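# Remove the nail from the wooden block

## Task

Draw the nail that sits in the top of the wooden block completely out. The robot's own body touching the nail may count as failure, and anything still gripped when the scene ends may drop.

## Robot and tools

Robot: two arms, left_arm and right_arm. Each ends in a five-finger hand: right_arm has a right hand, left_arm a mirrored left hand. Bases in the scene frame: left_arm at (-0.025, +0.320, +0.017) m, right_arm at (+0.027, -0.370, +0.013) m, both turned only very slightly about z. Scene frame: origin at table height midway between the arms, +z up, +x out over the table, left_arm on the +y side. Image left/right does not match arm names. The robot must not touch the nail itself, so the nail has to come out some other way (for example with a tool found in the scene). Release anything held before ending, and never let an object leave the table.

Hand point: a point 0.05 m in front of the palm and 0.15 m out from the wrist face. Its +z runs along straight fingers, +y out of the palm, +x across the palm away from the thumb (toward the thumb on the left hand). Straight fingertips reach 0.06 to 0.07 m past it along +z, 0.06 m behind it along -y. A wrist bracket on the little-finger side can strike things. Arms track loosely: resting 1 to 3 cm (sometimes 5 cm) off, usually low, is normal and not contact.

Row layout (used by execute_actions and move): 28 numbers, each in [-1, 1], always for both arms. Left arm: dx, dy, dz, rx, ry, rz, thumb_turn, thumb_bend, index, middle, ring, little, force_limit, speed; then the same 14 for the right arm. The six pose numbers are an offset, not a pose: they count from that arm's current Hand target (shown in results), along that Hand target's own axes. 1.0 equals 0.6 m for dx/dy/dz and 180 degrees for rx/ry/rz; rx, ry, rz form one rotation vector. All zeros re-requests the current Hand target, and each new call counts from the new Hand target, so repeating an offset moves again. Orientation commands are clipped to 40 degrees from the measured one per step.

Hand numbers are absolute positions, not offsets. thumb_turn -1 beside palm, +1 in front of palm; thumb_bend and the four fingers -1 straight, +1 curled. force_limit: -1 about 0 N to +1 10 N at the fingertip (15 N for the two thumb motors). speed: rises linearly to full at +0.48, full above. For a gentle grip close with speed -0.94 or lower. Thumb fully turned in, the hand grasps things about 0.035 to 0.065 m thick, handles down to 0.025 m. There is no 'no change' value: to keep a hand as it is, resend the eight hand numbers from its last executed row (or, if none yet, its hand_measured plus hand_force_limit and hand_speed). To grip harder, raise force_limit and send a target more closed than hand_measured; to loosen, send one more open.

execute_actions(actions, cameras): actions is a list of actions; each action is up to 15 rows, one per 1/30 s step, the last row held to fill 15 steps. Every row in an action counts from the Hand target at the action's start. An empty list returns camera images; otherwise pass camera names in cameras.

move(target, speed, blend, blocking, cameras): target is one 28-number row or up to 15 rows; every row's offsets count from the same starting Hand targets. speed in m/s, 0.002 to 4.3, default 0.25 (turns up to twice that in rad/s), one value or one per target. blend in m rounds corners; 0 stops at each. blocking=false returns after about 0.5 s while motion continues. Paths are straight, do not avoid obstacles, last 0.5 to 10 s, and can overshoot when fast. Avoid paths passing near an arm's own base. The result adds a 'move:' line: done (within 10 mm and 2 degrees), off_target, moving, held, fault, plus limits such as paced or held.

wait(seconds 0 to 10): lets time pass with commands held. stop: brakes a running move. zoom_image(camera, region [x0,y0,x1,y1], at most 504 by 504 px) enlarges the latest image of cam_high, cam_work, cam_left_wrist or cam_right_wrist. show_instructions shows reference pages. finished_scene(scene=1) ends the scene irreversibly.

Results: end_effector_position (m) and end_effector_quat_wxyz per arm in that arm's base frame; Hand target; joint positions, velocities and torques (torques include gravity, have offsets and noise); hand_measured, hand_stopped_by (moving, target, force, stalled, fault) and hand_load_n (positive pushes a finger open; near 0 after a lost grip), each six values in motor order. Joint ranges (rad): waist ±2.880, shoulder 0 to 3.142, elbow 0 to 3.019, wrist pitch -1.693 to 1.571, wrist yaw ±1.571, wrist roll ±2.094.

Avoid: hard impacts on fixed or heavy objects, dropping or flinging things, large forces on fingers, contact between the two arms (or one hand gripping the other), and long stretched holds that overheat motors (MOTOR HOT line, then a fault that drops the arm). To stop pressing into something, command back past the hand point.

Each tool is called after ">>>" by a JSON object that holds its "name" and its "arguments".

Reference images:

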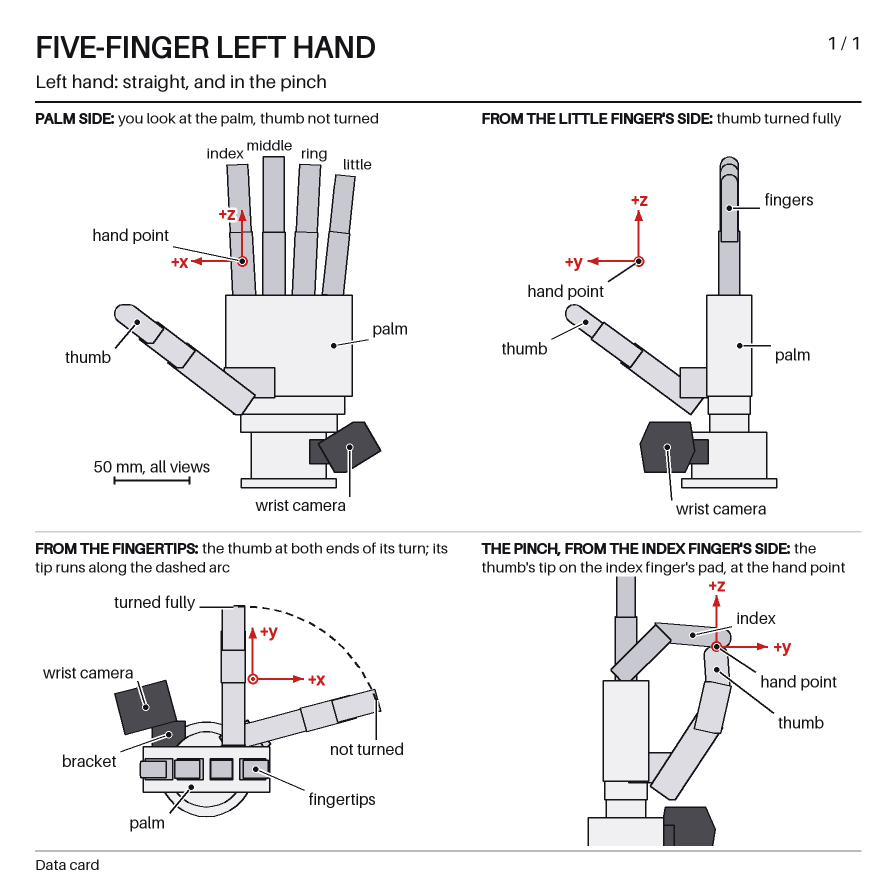

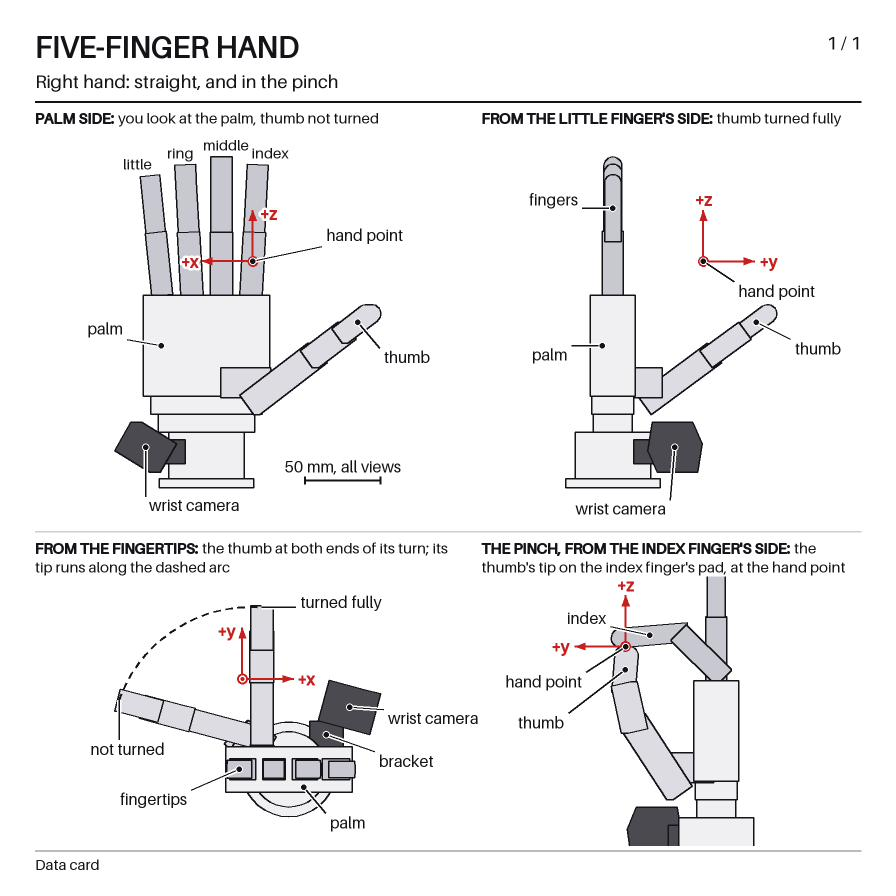

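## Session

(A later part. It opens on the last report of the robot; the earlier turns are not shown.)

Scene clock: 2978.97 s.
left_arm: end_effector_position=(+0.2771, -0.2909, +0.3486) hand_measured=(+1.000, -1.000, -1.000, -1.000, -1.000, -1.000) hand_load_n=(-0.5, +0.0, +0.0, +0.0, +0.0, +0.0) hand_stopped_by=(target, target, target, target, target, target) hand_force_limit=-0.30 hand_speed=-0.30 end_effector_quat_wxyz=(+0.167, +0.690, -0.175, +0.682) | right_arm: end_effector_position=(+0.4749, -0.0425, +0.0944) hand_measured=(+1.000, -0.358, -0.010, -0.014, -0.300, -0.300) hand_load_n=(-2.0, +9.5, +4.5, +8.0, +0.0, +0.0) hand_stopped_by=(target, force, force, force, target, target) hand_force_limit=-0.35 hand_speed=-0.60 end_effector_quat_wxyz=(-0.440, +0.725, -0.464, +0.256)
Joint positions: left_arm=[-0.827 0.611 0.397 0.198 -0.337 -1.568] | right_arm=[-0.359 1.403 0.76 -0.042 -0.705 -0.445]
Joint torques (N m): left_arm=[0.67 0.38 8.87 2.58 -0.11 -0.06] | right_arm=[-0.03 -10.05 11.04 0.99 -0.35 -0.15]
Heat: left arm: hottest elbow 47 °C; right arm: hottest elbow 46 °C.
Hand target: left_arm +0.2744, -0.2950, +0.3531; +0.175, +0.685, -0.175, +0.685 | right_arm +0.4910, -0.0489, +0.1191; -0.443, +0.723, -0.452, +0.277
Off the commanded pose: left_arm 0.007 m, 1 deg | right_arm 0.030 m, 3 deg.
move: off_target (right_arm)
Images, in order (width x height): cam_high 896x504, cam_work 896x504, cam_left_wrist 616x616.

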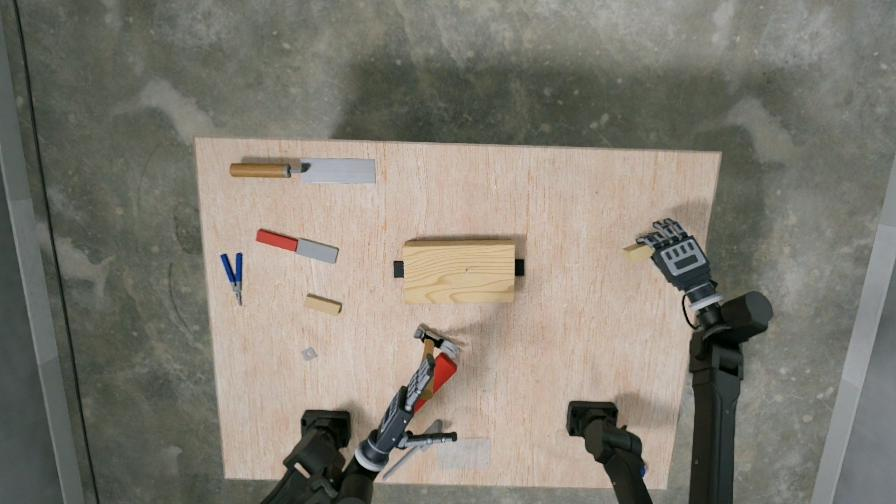

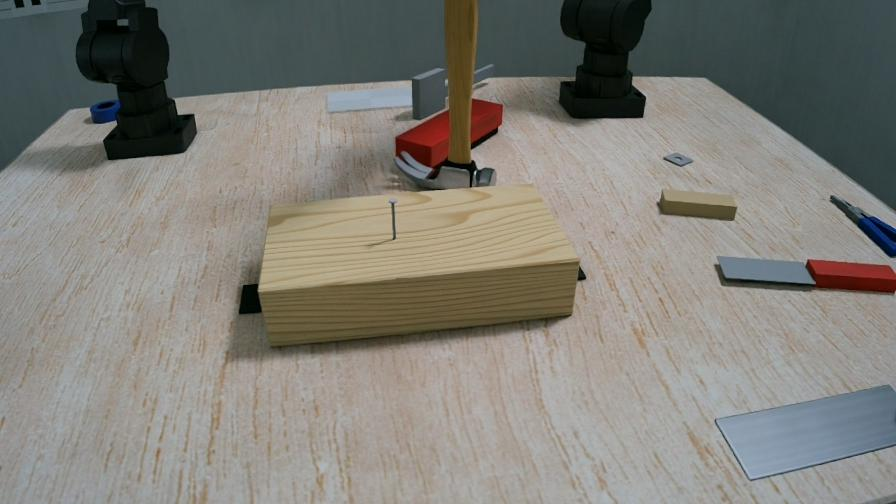

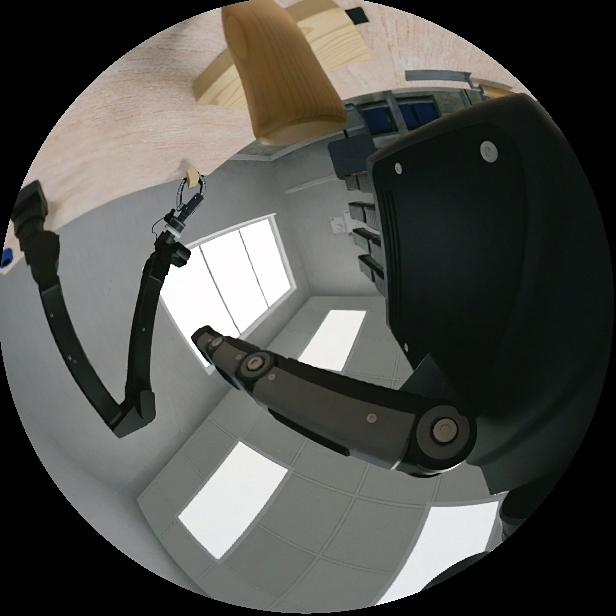

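>>> {"name": "move", "arguments": {"target": [-0.10,0,0,0,0,0,1,-1,-1,-1,-1,-1,-0.3,-0.3,0,0,0,0,0,0,1,0.1,0.2,0.2,-0.3,-0.3,-0.35,-0.6], "speed": 0.08, "cameras": ["cam_high","cam_left_wrist","cam_work"]}}

>>> {"name": "zoom_image", "arguments": {"camera": "cam_high", "region": [370, 310, 490, 430]}}

Scene clock: 2985.73 s.
left_arm: end_effector_position=(+0.2772, -0.2910, +0.2897) hand_measured=(+1.000, -1.000, -1.000, -1.000, -1.000, -1.000) hand_load_n=(-0.5, +0.0, +0.0, +0.0, +0.0, +0.0) hand_stopped_by=(target, target, target, target, target, target) hand_force_limit=-0.30 hand_speed=-0.30 end_effector_quat_wxyz=(+0.168, +0.690, -0.175, +0.682) | right_arm: end_effector_position=(+0.4749, -0.0425, +0.0944) hand_measured=(+1.000, -0.358, -0.010, -0.014, -0.300, -0.300) hand_load_n=(-2.0, +9.0, +4.5, +8.0, -0.5, +0.0) hand_stopped_by=(target, force, force, force, target, target) hand_force_limit=-0.35 hand_speed=-0.60 end_effector_quat_wxyz=(-0.440, +0.725, -0.464, +0.256)
Joint positions: left_arm=[-0.827 0.716 0.262 0.44 -0.337 -1.568] | right_arm=[-0.359 1.403 0.76 -0.042 -0.705 -0.445]
Joint torques (N m): left_arm=[0.5 0.15 8.25 2.59 -0.1 -0.05] | right_arm=[-0.03 -9.93 11.03 0.95 -0.35 -0.14]
Heat: left arm: hottest elbow 46 °C; right arm: hottest elbow 46 °C.
Hand target: left_arm +0.2744, -0.2950, +0.2931; +0.175, +0.685, -0.175, +0.685 | right_arm +0.4910, -0.0489, +0.1191; -0.443, +0.723, -0.452, +0.277
Off the commanded pose: left_arm 0.006 m, 1 deg | right_arm 0.030 m, 3 deg.
move: off_target (right_arm)
Images, in order (width x height): cam_high 896x504, cam_work 896x504, cam_left_wrist 616x616.

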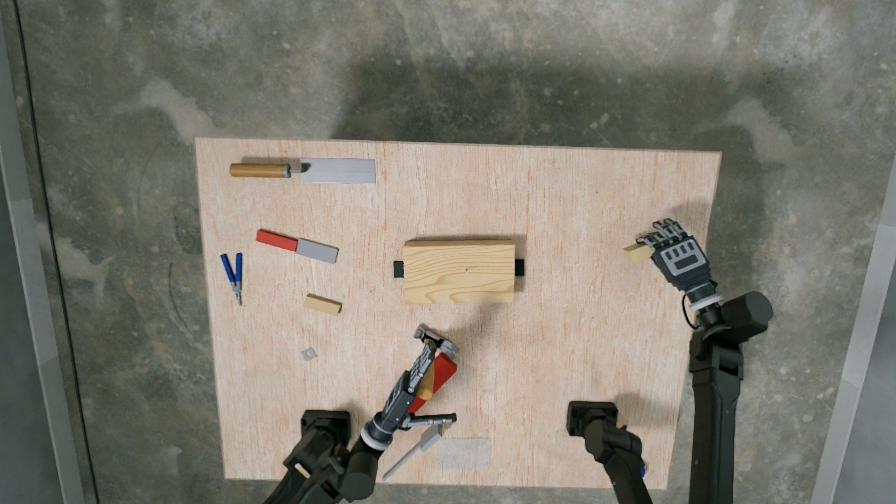

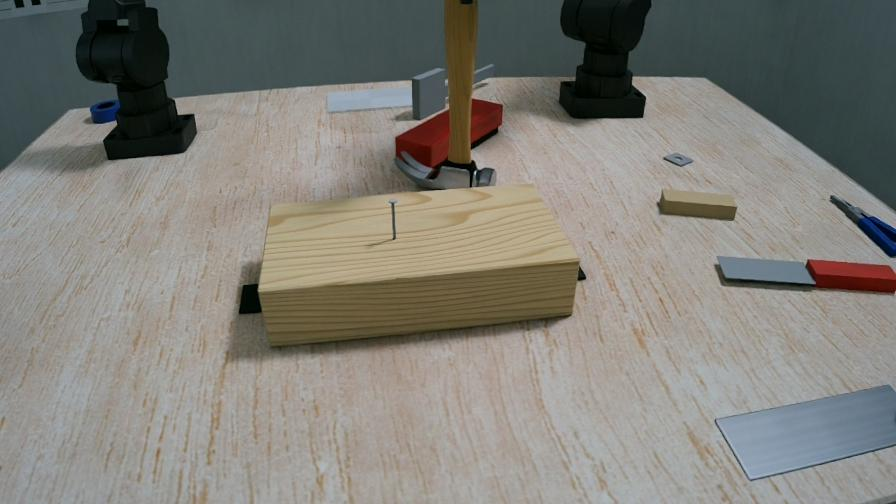

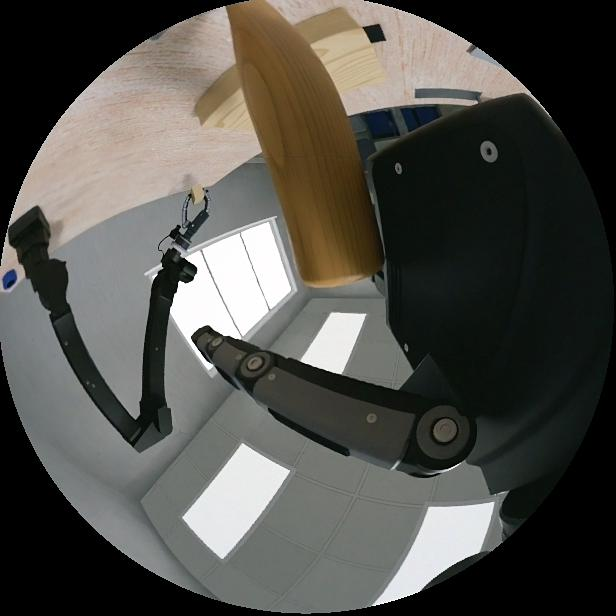

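Scaled by 4.200 from the camera's 896x504 image, which has a finer 1280x720 frame.

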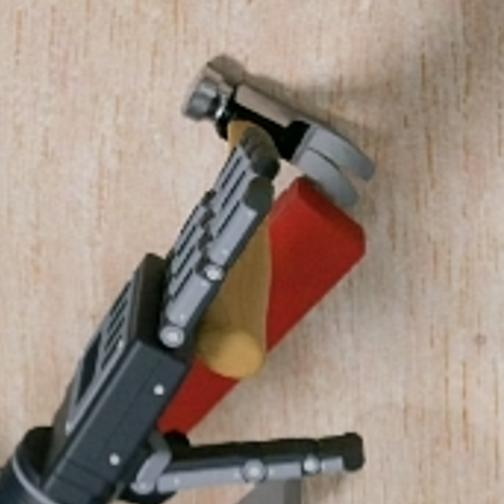

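>>> {"name": "move", "arguments": {"target": [-0.10,0,0,0,0,0,1,-1,-1,-1,-1,-1,-0.3,-0.3,0,0,0,0,0,0,1,0.1,0.2,0.2,-0.3,-0.3,-0.35,-0.6], "speed": 0.08, "cameras": ["cam_high","cam_left_wrist"]}}

>>> {"name": "zoom_image", "arguments": {"camera": "cam_high", "region": [370, 310, 490, 430]}}

Scene clock: 2992.20 s.
left_arm: end_effector_position=(+0.2776, -0.2914, +0.2308) hand_measured=(+1.000, -1.000, -1.000, -1.000, -1.000, -1.000) hand_load_n=(+0.0, +0.0, +0.0, +0.0, +0.0, +0.0) hand_stopped_by=(target, target, target, target, target, target) hand_force_limit=-0.30 hand_speed=-0.30 end_effector_quat_wxyz=(+0.168, +0.689, -0.175, +0.683) | right_arm: end_effector_position=(+0.4749, -0.0425, +0.0944) hand_measured=(+1.000, -0.358, -0.010, -0.014, -0.300, -0.300) hand_load_n=(-2.0, +9.0, +4.5, +8.0, +0.0, +0.0) hand_stopped_by=(target, force, force, force, target, target) hand_force_limit=-0.35 hand_speed=-0.60 end_effector_quat_wxyz=(-0.440, +0.725, -0.464, +0.256)
Joint positions: left_arm=[-0.827 0.963 0.153 0.798 -0.337 -1.568] | right_arm=[-0.359 1.403 0.76 -0.042 -0.705 -0.445]
Joint torques (N m): left_arm=[0.56 -1.08 6.64 2.44 -0.1 -0.06] | right_arm=[-0.03 -9.76 11.06 0.99 -0.35 -0.15]
Heat: left arm: hottest elbow 45 °C; right arm: hottest elbow 47 °C.
Hand target: left_arm +0.2744, -0.2950, +0.2330; +0.175, +0.685, -0.175, +0.685 | right_arm +0.4910, -0.0489, +0.1191; -0.443, +0.723, -0.452, +0.277
Off the commanded pose: left_arm 0.005 m, 1 deg | right_arm 0.030 m, 3 deg.
move: off_target (right_arm)
Images, in order (width x height): cam_high 896x504, cam_left_wrist 616x616.

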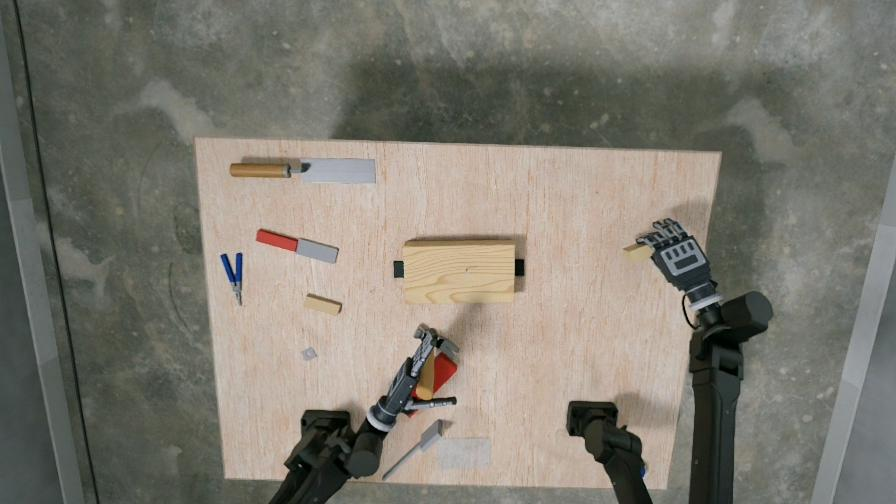

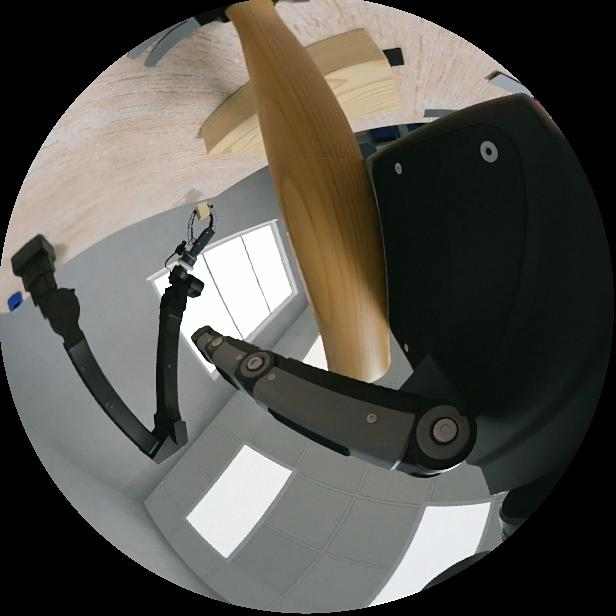

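Scaled by 4.200 from the camera's 896x504 image, which has a finer 1280x720 frame.

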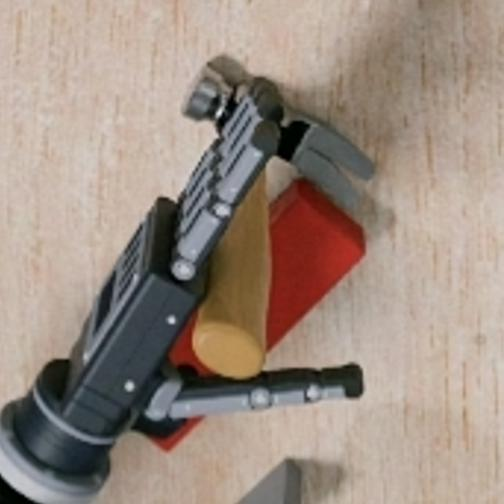

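>>> {"name": "move", "arguments": {"target": [[0,0,0,0,0,0,1,-1,0.3,0.3,0.3,0.3,-0.4,-0.5,0,0,0,0,0,0,1,0.1,0.2,0.2,-0.3,-0.3,-0.35,-0.6],[0,0,0,0,0,0,1,-1,1.0,1.0,1.0,1.0,-0.3,-0.5,0,0,0,0,0,0,1,0.1,0.2,0.2,-0.3,-0.3,-0.35,-0.6]], "speed": 0.1, "cameras": ["cam_high","cam_left_wrist"]}}

>>> {"name": "zoom_image", "arguments": {"camera": "cam_high", "region": [370, 310, 490, 430]}}

Scene clock: 3003.43 s.
left_arm: end_effector_position=(+0.2770, -0.2919, +0.2305) hand_measured=(+1.000, -1.000, +0.888, +0.846, +0.798, +0.798) hand_load_n=(+0.0, +0.0, +14.0, +5.5, +0.0, +0.0) hand_stopped_by=(target, target, force, force, force, force) hand_force_limit=-0.30 hand_speed=-0.50 end_effector_quat_wxyz=(+0.170, +0.690, -0.174, +0.682) | right_arm: end_effector_position=(+0.4749, -0.0425, +0.0944) hand_measured=(+1.000, -0.358, -0.010, -0.014, -0.300, -0.300) hand_load_n=(-2.0, +9.5, +4.5, +8.0, +0.0, +0.0) hand_stopped_by=(target, force, force, force, target, target) hand_force_limit=-0.35 hand_speed=-0.60 end_effector_quat_wxyz=(-0.440, +0.725, -0.464, +0.256)
Joint positions: left_arm=[-0.83 0.964 0.153 0.799 -0.338 -1.572] | right_arm=[-0.359 1.403 0.76 -0.042 -0.705 -0.445]
Joint torques (N m): left_arm=[0.85 -0.97 6.63 2.58 -0.07 -0.04] | right_arm=[0.09 -9.99 11.03 1.07 -0.34 -0.15]
Heat: left arm: hottest elbow 43 °C; right arm: hottest elbow 48 °C.
Hand target: left_arm +0.2744, -0.2949, +0.2330; +0.175, +0.685, -0.175, +0.685 | right_arm +0.4910, -0.0489, +0.1191; -0.443, +0.723, -0.452, +0.277
Off the commanded pose: left_arm 0.005 m, 1 deg | right_arm 0.030 m, 3 deg.
move: off_target (right_arm)
Images, in order (width x height): cam_high 896x504, cam_left_wrist 616x616.

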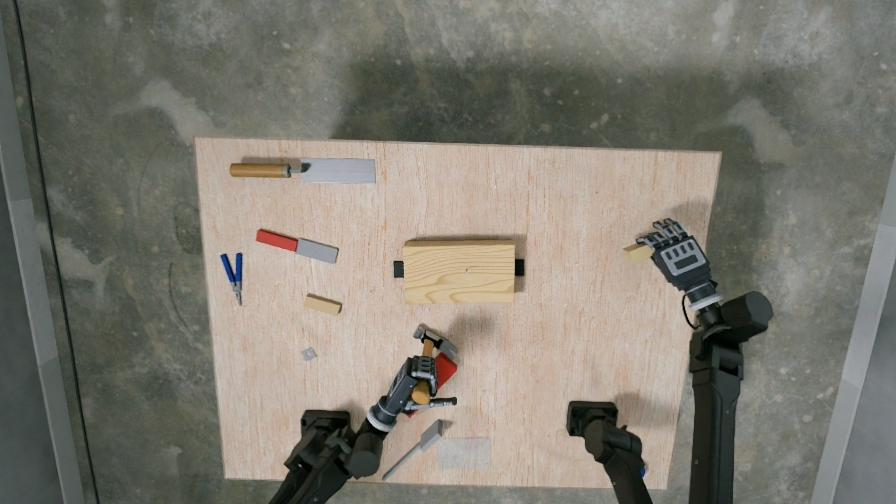

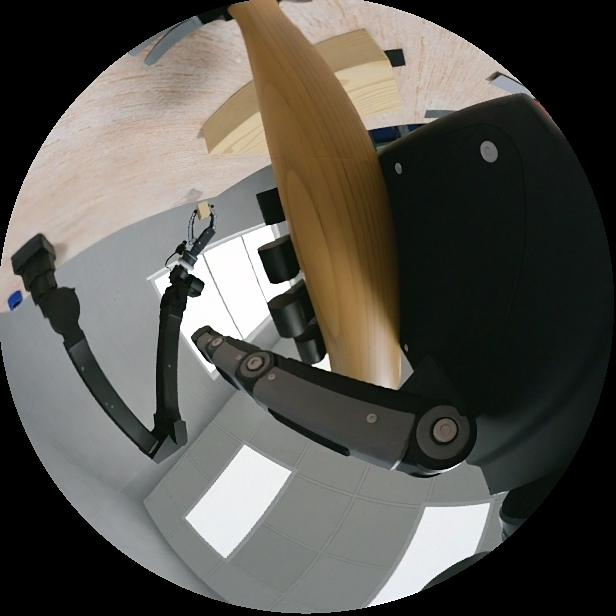

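Scaled by 4.200 from the camera's 896x504 image, which has a finer 1280x720 frame.

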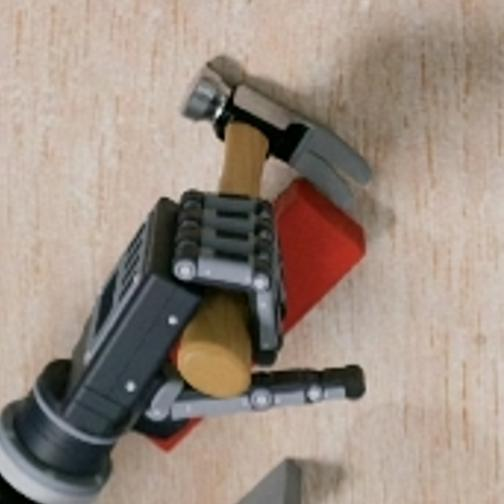

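>>> {"name": "move", "arguments": {"target": [[0,0,0,0,0,0,1,1.0,1.0,1.0,1.0,1.0,-0.3,-0.5,0,0,0,0,0,0,1,0.1,0.2,0.2,-0.3,-0.3,-0.35,-0.6],[0.13,0,0,0,0,0,1,1.0,1.0,1.0,1.0,1.0,-0.3,-0.5,0,0,0,0,0,0,1,0.1,0.2,0.2,-0.3,-0.3,-0.35,-0.6]], "speed": 0.08, "cameras": ["cam_high","cam_work","cam_left_wrist"]}}

>>> {"name": "zoom_image", "arguments": {"camera": "cam_high", "region": [370, 310, 490, 430]}}

Scene clock: 3020.57 s.
left_arm: end_effector_position=(+0.2725, -0.2874, +0.2855) hand_measured=(+1.000, -0.510, +0.888, +0.846, +0.798, +0.798) hand_load_n=(+1.5, +8.5, +0.0, +3.0, +0.0, +0.0) hand_stopped_by=(target, force, force, force, force, force) hand_force_limit=-0.30 hand_speed=-0.50 end_effector_quat_wxyz=(+0.166, +0.696, -0.179, +0.675) | right_arm: end_effector_position=(+0.4749, -0.0425, +0.0944) hand_measured=(+1.000, -0.358, -0.010, -0.014, -0.300, -0.300) hand_load_n=(-2.0, +9.5, +4.5, +8.0, +0.0, +0.0) hand_stopped_by=(target, force, force, force, target, target) hand_force_limit=-0.35 hand_speed=-0.60 end_effector_quat_wxyz=(-0.440, +0.725, -0.464, +0.256)
Joint positions: left_arm=[-0.83 0.677 0.256 0.385 -0.337 -1.573] | right_arm=[-0.359 1.403 0.76 -0.042 -0.705 -0.445]
Joint torques (N m): left_arm=[0.79 -0.38 11.51 1.31 -0.09 -0.03] | right_arm=[-0.15 -9.93 10.97 1.03 -0.35 -0.15]
Heat: left arm: hottest elbow 42 °C; right arm: hottest elbow 49 °C.
Hand target: left_arm +0.2744, -0.2949, +0.3109; +0.175, +0.685, -0.175, +0.685 | right_arm +0.4910, -0.0489, +0.1191; -0.443, +0.723, -0.452, +0.277
Off the commanded pose: left_arm 0.027 m, 2 deg | right_arm 0.030 m, 3 deg.
move: off_target (left_arm, right_arm)
Images, in order (width x height): cam_high 896x504, cam_work 896x504, cam_left_wrist 616x616.

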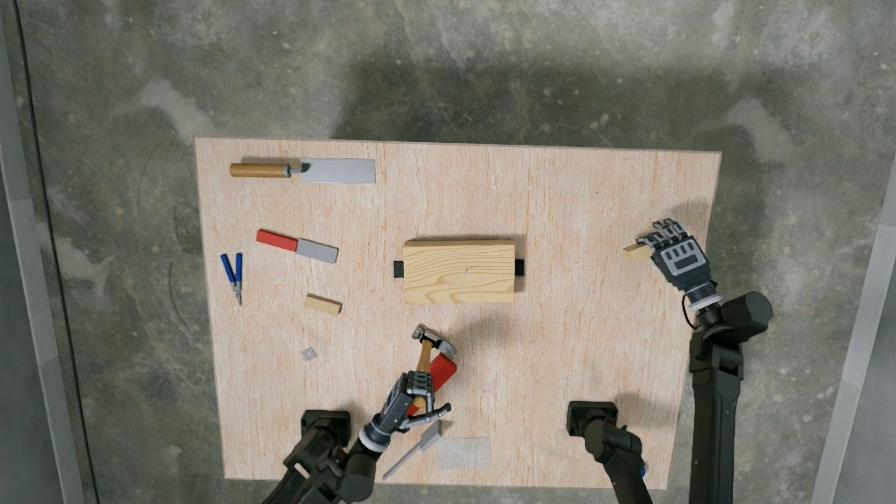

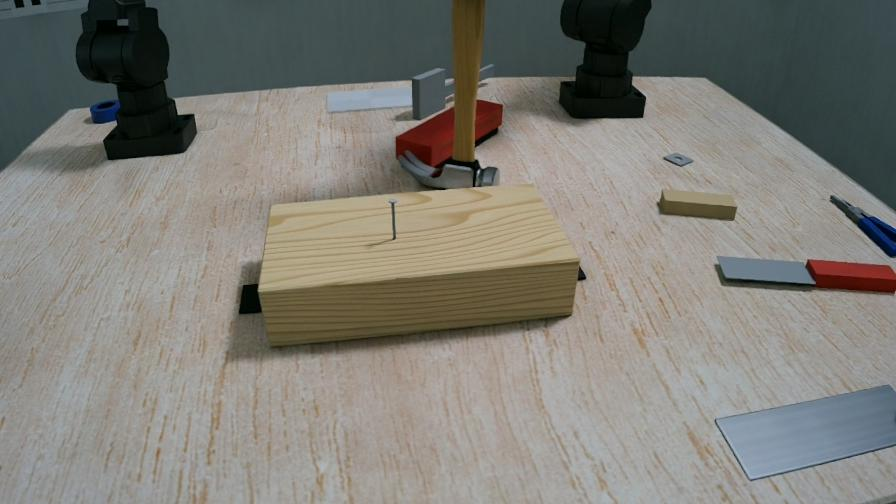

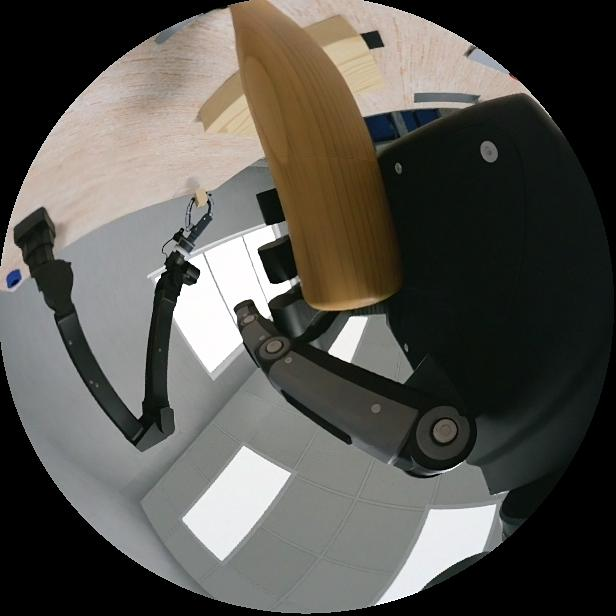

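Scaled by 4.200 from the camera's 896x504 image, which has a finer 1280x720 frame.

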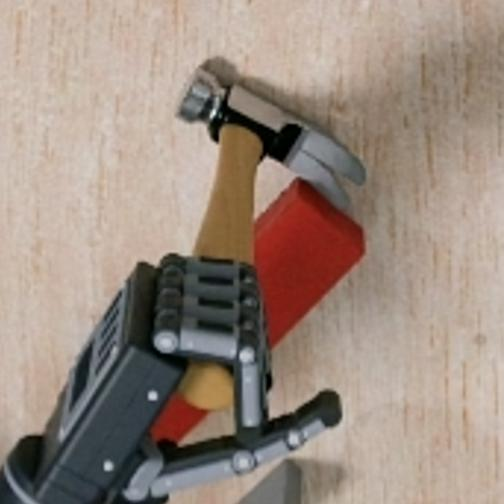

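>>> {"name": "move", "arguments": {"target": [[0,0,0,0,0,0,1,-1.0,0.7,0.7,0.7,0.7,-0.3,-0.5,0,0,0,0,0,0,1,0.1,0.2,0.2,-0.3,-0.3,-0.35,-0.6],[0,0,0,0,0,0,1,-1.0,-1,-1,-1,-1,-0.3,-0.3,0,0,0,0,0,0,1,0.1,0.2,0.2,-0.3,-0.3,-0.35,-0.6]], "speed": 0.08, "cameras": ["cam_high"]}}

>>> {"name": "zoom_image", "arguments": {"camera": "cam_high", "region": [370, 310, 490, 430]}}

Scene clock: 3058.73 s.
left_arm: end_effector_position=(+0.2727, -0.2874, +0.2854) hand_measured=(+1.000, -1.000, -1.000, -1.000, -1.000, -1.000) hand_load_n=(+0.0, +0.0, +0.0, +0.0, +0.0, +0.0) hand_stopped_by=(target, target, target, target, target, target) hand_force_limit=-0.30 hand_speed=-0.30 end_effector_quat_wxyz=(+0.166, +0.697, -0.179, +0.675) | right_arm: end_effector_position=(+0.4749, -0.0425, +0.0944) hand_measured=(+1.000, -0.358, -0.010, -0.014, -0.300, -0.300) hand_load_n=(-2.0, +9.5, +4.5, +8.0, +0.0, +0.0) hand_stopped_by=(target, force, force, force, target, target) hand_force_limit=-0.35 hand_speed=-0.60 end_effector_quat_wxyz=(-0.440, +0.725, -0.464, +0.256)
Joint positions: left_arm=[-0.83 0.677 0.256 0.384 -0.338 -1.573] | right_arm=[-0.359 1.403 0.76 -0.042 -0.705 -0.445]
Joint torques (N m): left_arm=[0.73 -0.32 11.51 1.37 -0.06 -0.01] | right_arm=[0.03 -9.93 11.02 0.98 -0.35 -0.12]
Heat: left arm: hottest elbow 45 °C; right arm: hottest elbow 50 °C.
Hand target: left_arm +0.2744, -0.2950, +0.3112; +0.175, +0.685, -0.175, +0.685 | right_arm +0.4910, -0.0489, +0.1191; -0.443, +0.723, -0.452, +0.277
Off the commanded pose: left_arm 0.027 m, 2 deg | right_arm 0.030 m, 3 deg.
move: off_target (left_arm, right_arm); target 2's new numbers were sent with left_arm's hand 0.026 m and 2 deg from that target
Images, in order (width x height): cam_high 896x504.

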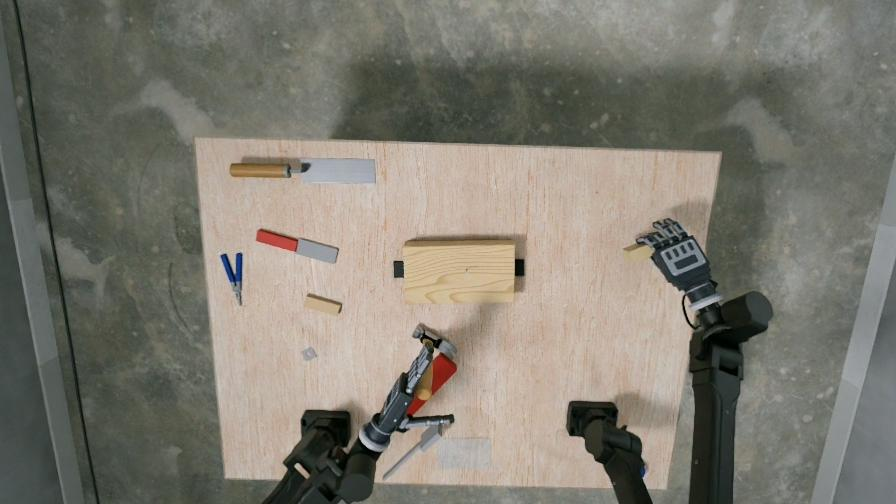

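Scaled by 4.200 from the camera's 896x504 image, which has a finer 1280x720 frame.

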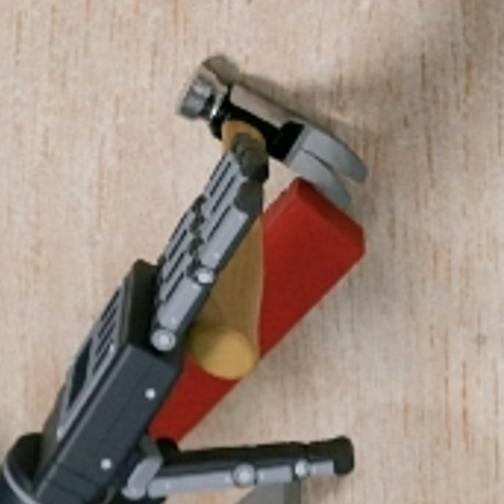

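>>> {"name": "move", "arguments": {"target": [[0.1667,0,0,0,0,0,1,-1.0,-1,-1,-1,-1,-0.3,-0.3,0,0,0,0,0,0,1,0.1,0.2,0.2,-0.3,-0.3,-0.35,-0.6],[0.1613,-0.0515,-0.0667,-0.389,0,0,1,-0.5,-0.3,-0.3,-0.3,-0.3,-0.3,-0.3,0,0,0,0,0,0,1,0.1,0.2,0.2,-0.3,-0.3,-0.35,-0.6]], "speed": 0.2, "cameras": ["cam_high","cam_left_wrist"]}}

>>> {"name": "zoom_image", "arguments": {"camera": "cam_high", "region": [370, 310, 490, 430]}}

Scene clock: 3075.13 s.
left_arm: end_effector_position=(+0.2458, -0.2498, +0.3936) hand_measured=(+1.000, -0.500, -0.300, -0.300, -0.300, -0.300) hand_load_n=(-0.5, +0.0, +0.0, +0.0, +0.0, +0.0) hand_stopped_by=(target, target, target, target, target, target) hand_force_limit=-0.30 hand_speed=-0.30 end_effector_quat_wxyz=(+0.550, +0.474, -0.526, +0.443) | right_arm: end_effector_position=(+0.4749, -0.0425, +0.0944) hand_measured=(+1.000, -0.358, -0.010, -0.014, -0.300, -0.300) hand_load_n=(-2.0, +9.0, +4.5, +8.5, +0.0, +0.0) hand_stopped_by=(target, force, force, force, target, target) hand_force_limit=-0.35 hand_speed=-0.60 end_effector_quat_wxyz=(-0.440, +0.725, -0.464, +0.256)
Joint positions: left_arm=[-0.197 1.095 0.742 0.271 1.533 -1.544] | right_arm=[-0.359 1.403 0.76 -0.042 -0.705 -0.445]
Joint torques (N m): left_arm=[2.14 -4.19 10.96 1.46 0.12 0.04] | right_arm=[0.03 -9.99 11 1.07 -0.36 -0.15]
Heat: left arm: hottest elbow 45 °C; right arm: hottest elbow 50 °C.
Hand target: left_arm +0.2542, -0.2487, +0.4079; +0.536, +0.461, -0.536, +0.460 | right_arm +0.4910, -0.0489, +0.1191; -0.443, +0.723, -0.452, +0.277
Off the commanded pose: left_arm 0.017 m, 3 deg | right_arm 0.030 m, 3 deg.
move: off_target (left_arm, right_arm); target 2's new numbers were sent with left_arm's hand 0.017 m and 3 deg from that target
Images, in order (width x height): cam_high 896x504, cam_left_wrist 616x616.

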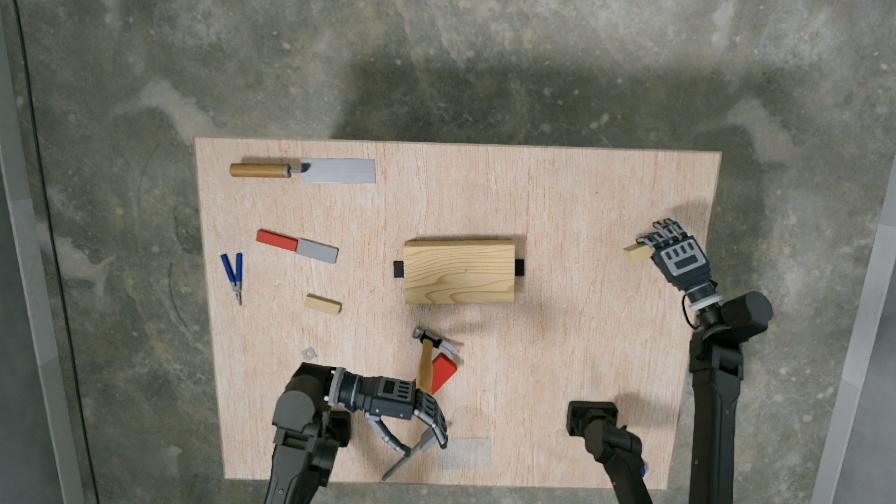

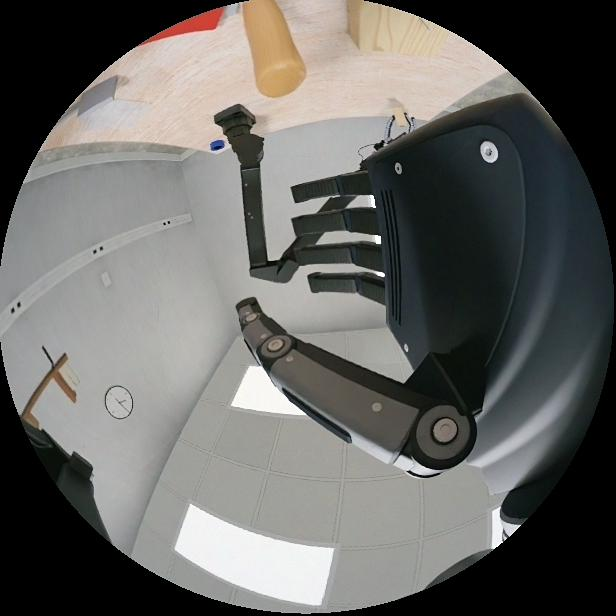

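Scaled by 4.200 from the camera's 896x504 image, which has a finer 1280x720 frame.

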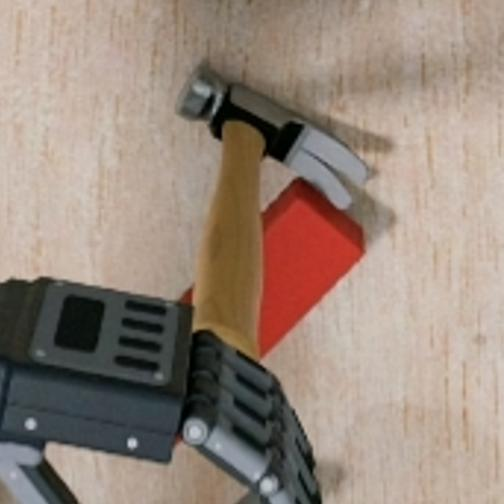

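>>> {"name": "move", "arguments": {"target": [-0.1167,-0.0133,-0.0042,0,0,0,1,-0.5,-0.3,-0.3,-0.3,-0.3,-0.3,-0.3,0,0,0,0,0,0,1,0.1,0.2,0.2,-0.3,-0.3,-0.35,-0.6], "speed": 0.1, "cameras": ["cam_high","cam_left_wrist"]}}

>>> {"name": "zoom_image", "arguments": {"camera": "cam_high", "region": [370, 310, 490, 430]}}

Scene clock: 3088.07 s.
left_arm: end_effector_position=(+0.2579, -0.2507, +0.3393) hand_measured=(+1.000, -0.500, -0.300, -0.300, -0.300, -0.300) hand_load_n=(+0.0, +0.0, +0.0, +0.0, +0.0, +0.0) hand_stopped_by=(target, target, target, target, target, target) hand_force_limit=-0.30 hand_speed=-0.30 end_effector_quat_wxyz=(+0.542, +0.464, -0.536, +0.452) | right_arm: end_effector_position=(+0.4749, -0.0425, +0.0944) hand_measured=(+1.000, -0.358, -0.010, -0.014, -0.300, -0.300) hand_load_n=(-1.5, +9.0, +4.5, +8.0, +0.0, +0.0) hand_stopped_by=(target, force, force, force, target, target) hand_force_limit=-0.35 hand_speed=-0.60 end_effector_quat_wxyz=(-0.440, +0.725, -0.464, +0.256)
Joint positions: left_arm=[-0.193 1.204 0.689 0.353 1.54 -1.427] | right_arm=[-0.359 1.403 0.76 -0.042 -0.705 -0.445]
Joint torques (N m): left_arm=[2.43 -5.07 7.46 1.55 0.21 0.01] | right_arm=[0.03 -9.7 11.02 0.96 -0.35 -0.15]
Heat: left arm: hottest elbow 45 °C; right arm: hottest elbow 51 °C.
Hand target: left_arm +0.2624, -0.2474, +0.3377; +0.537, +0.461, -0.536, +0.460 | right_arm +0.4910, -0.0489, +0.1191; -0.443, +0.723, -0.452, +0.277
Off the commanded pose: left_arm 0.006 m, 1 deg | right_arm 0.030 m, 3 deg.
move: off_target (right_arm)
Images, in order (width x height): cam_high 896x504, cam_left_wrist 616x616.

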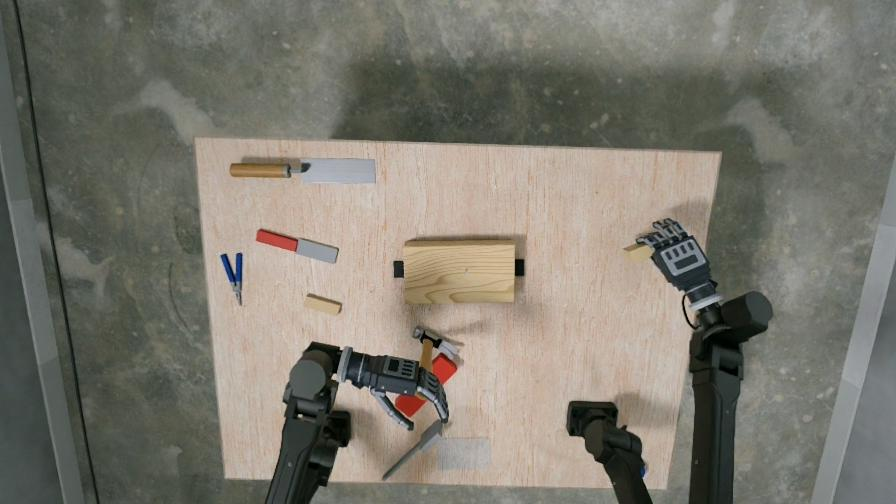

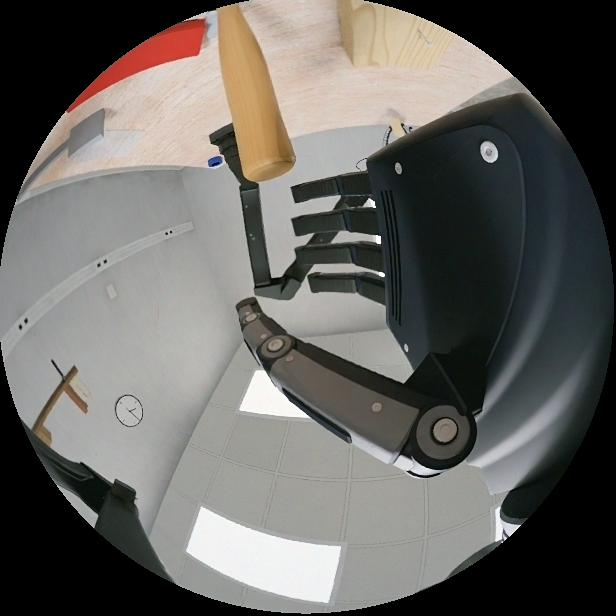

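Scaled by 4.200 from the camera's 896x504 image, which has a finer 1280x720 frame.

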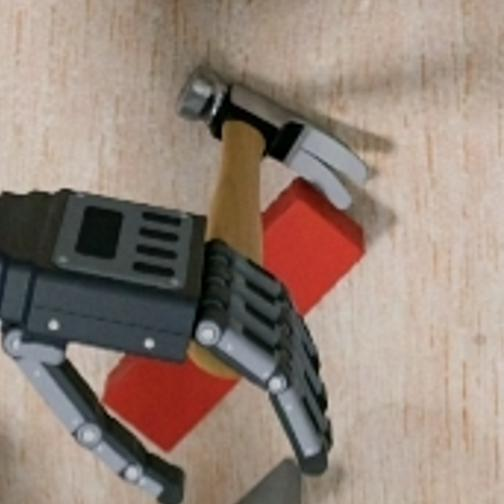

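>>> {"name": "move", "arguments": {"target": [-0.185,0,0,0,0,0,1,-0.6,-0.6,-0.6,-0.6,-0.6,-0.3,-0.3,0,0,0,0,0,0,1,0.1,0.2,0.2,-0.3,-0.3,-0.35,-0.6], "speed": 0.1, "cameras": ["cam_high","cam_left_wrist"]}}

>>> {"name": "zoom_image", "arguments": {"camera": "cam_high", "region": [370, 310, 490, 430]}}

Scene clock: 3097.70 s.
left_arm: end_effector_position=(+0.2583, -0.2507, +0.2297) hand_measured=(+1.000, -0.600, -0.600, -0.600, -0.600, -0.600) hand_load_n=(+0.0, +0.0, +0.0, +0.0, +0.0, +0.0) hand_stopped_by=(target, target, target, target, target, target) hand_force_limit=-0.30 hand_speed=-0.30 end_effector_quat_wxyz=(+0.539, +0.461, -0.540, +0.452) | right_arm: end_effector_position=(+0.4749, -0.0425, +0.0944) hand_measured=(+1.000, -0.358, -0.010, -0.014, -0.300, -0.300) hand_load_n=(-2.5, +9.0, +4.5, +8.0, +0.0, +0.0) hand_stopped_by=(target, force, force, force, target, target) hand_force_limit=-0.35 hand_speed=-0.60 end_effector_quat_wxyz=(-0.440, +0.725, -0.464, +0.256)
Joint positions: left_arm=[-0.193 1.433 0.574 0.509 1.542 -1.229] | right_arm=[-0.359 1.403 0.76 -0.042 -0.705 -0.445]
Joint torques (N m): left_arm=[2.43 -6.18 5.76 1.72 0.34 0.01] | right_arm=[0.03 -9.93 10.99 1.02 -0.34 -0.15]
Heat: left arm: hottest elbow 43 °C; right arm: hottest elbow 51 °C.
Hand target: left_arm +0.2624, -0.2473, +0.2268; +0.536, +0.461, -0.536, +0.460 | right_arm +0.4910, -0.0489, +0.1191; -0.443, +0.723, -0.452, +0.277
Off the commanded pose: left_arm 0.006 m, 1 deg | right_arm 0.030 m, 3 deg.
move: off_target (right_arm)
Images, in order (width x height): cam_high 896x504, cam_left_wrist 616x616.

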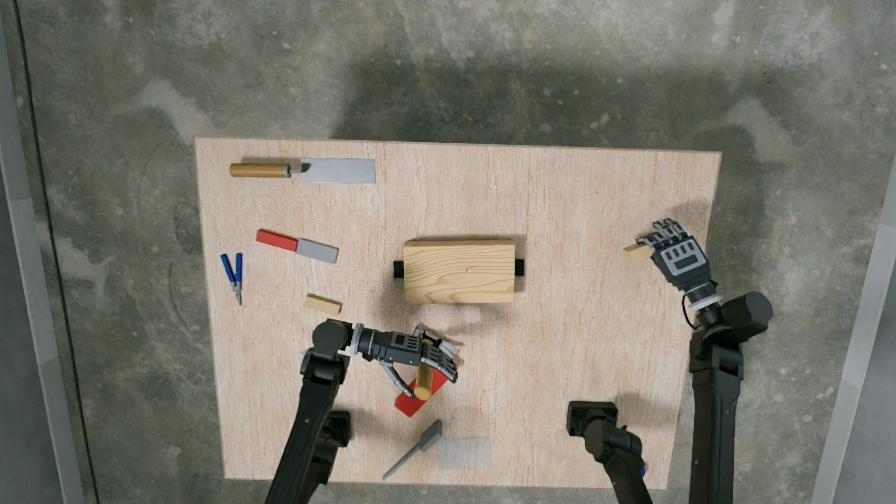

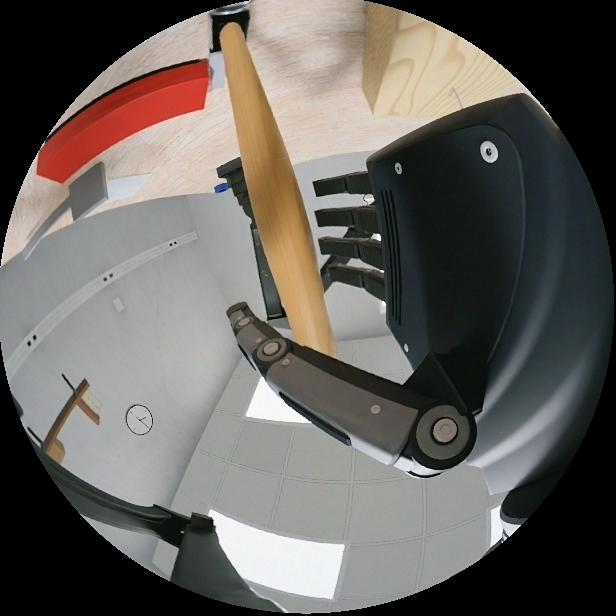

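Scaled by 4.200 from the camera's 896x504 image, which has a finer 1280x720 frame.

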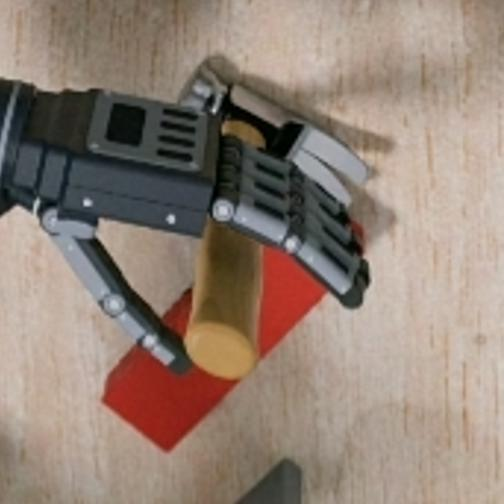

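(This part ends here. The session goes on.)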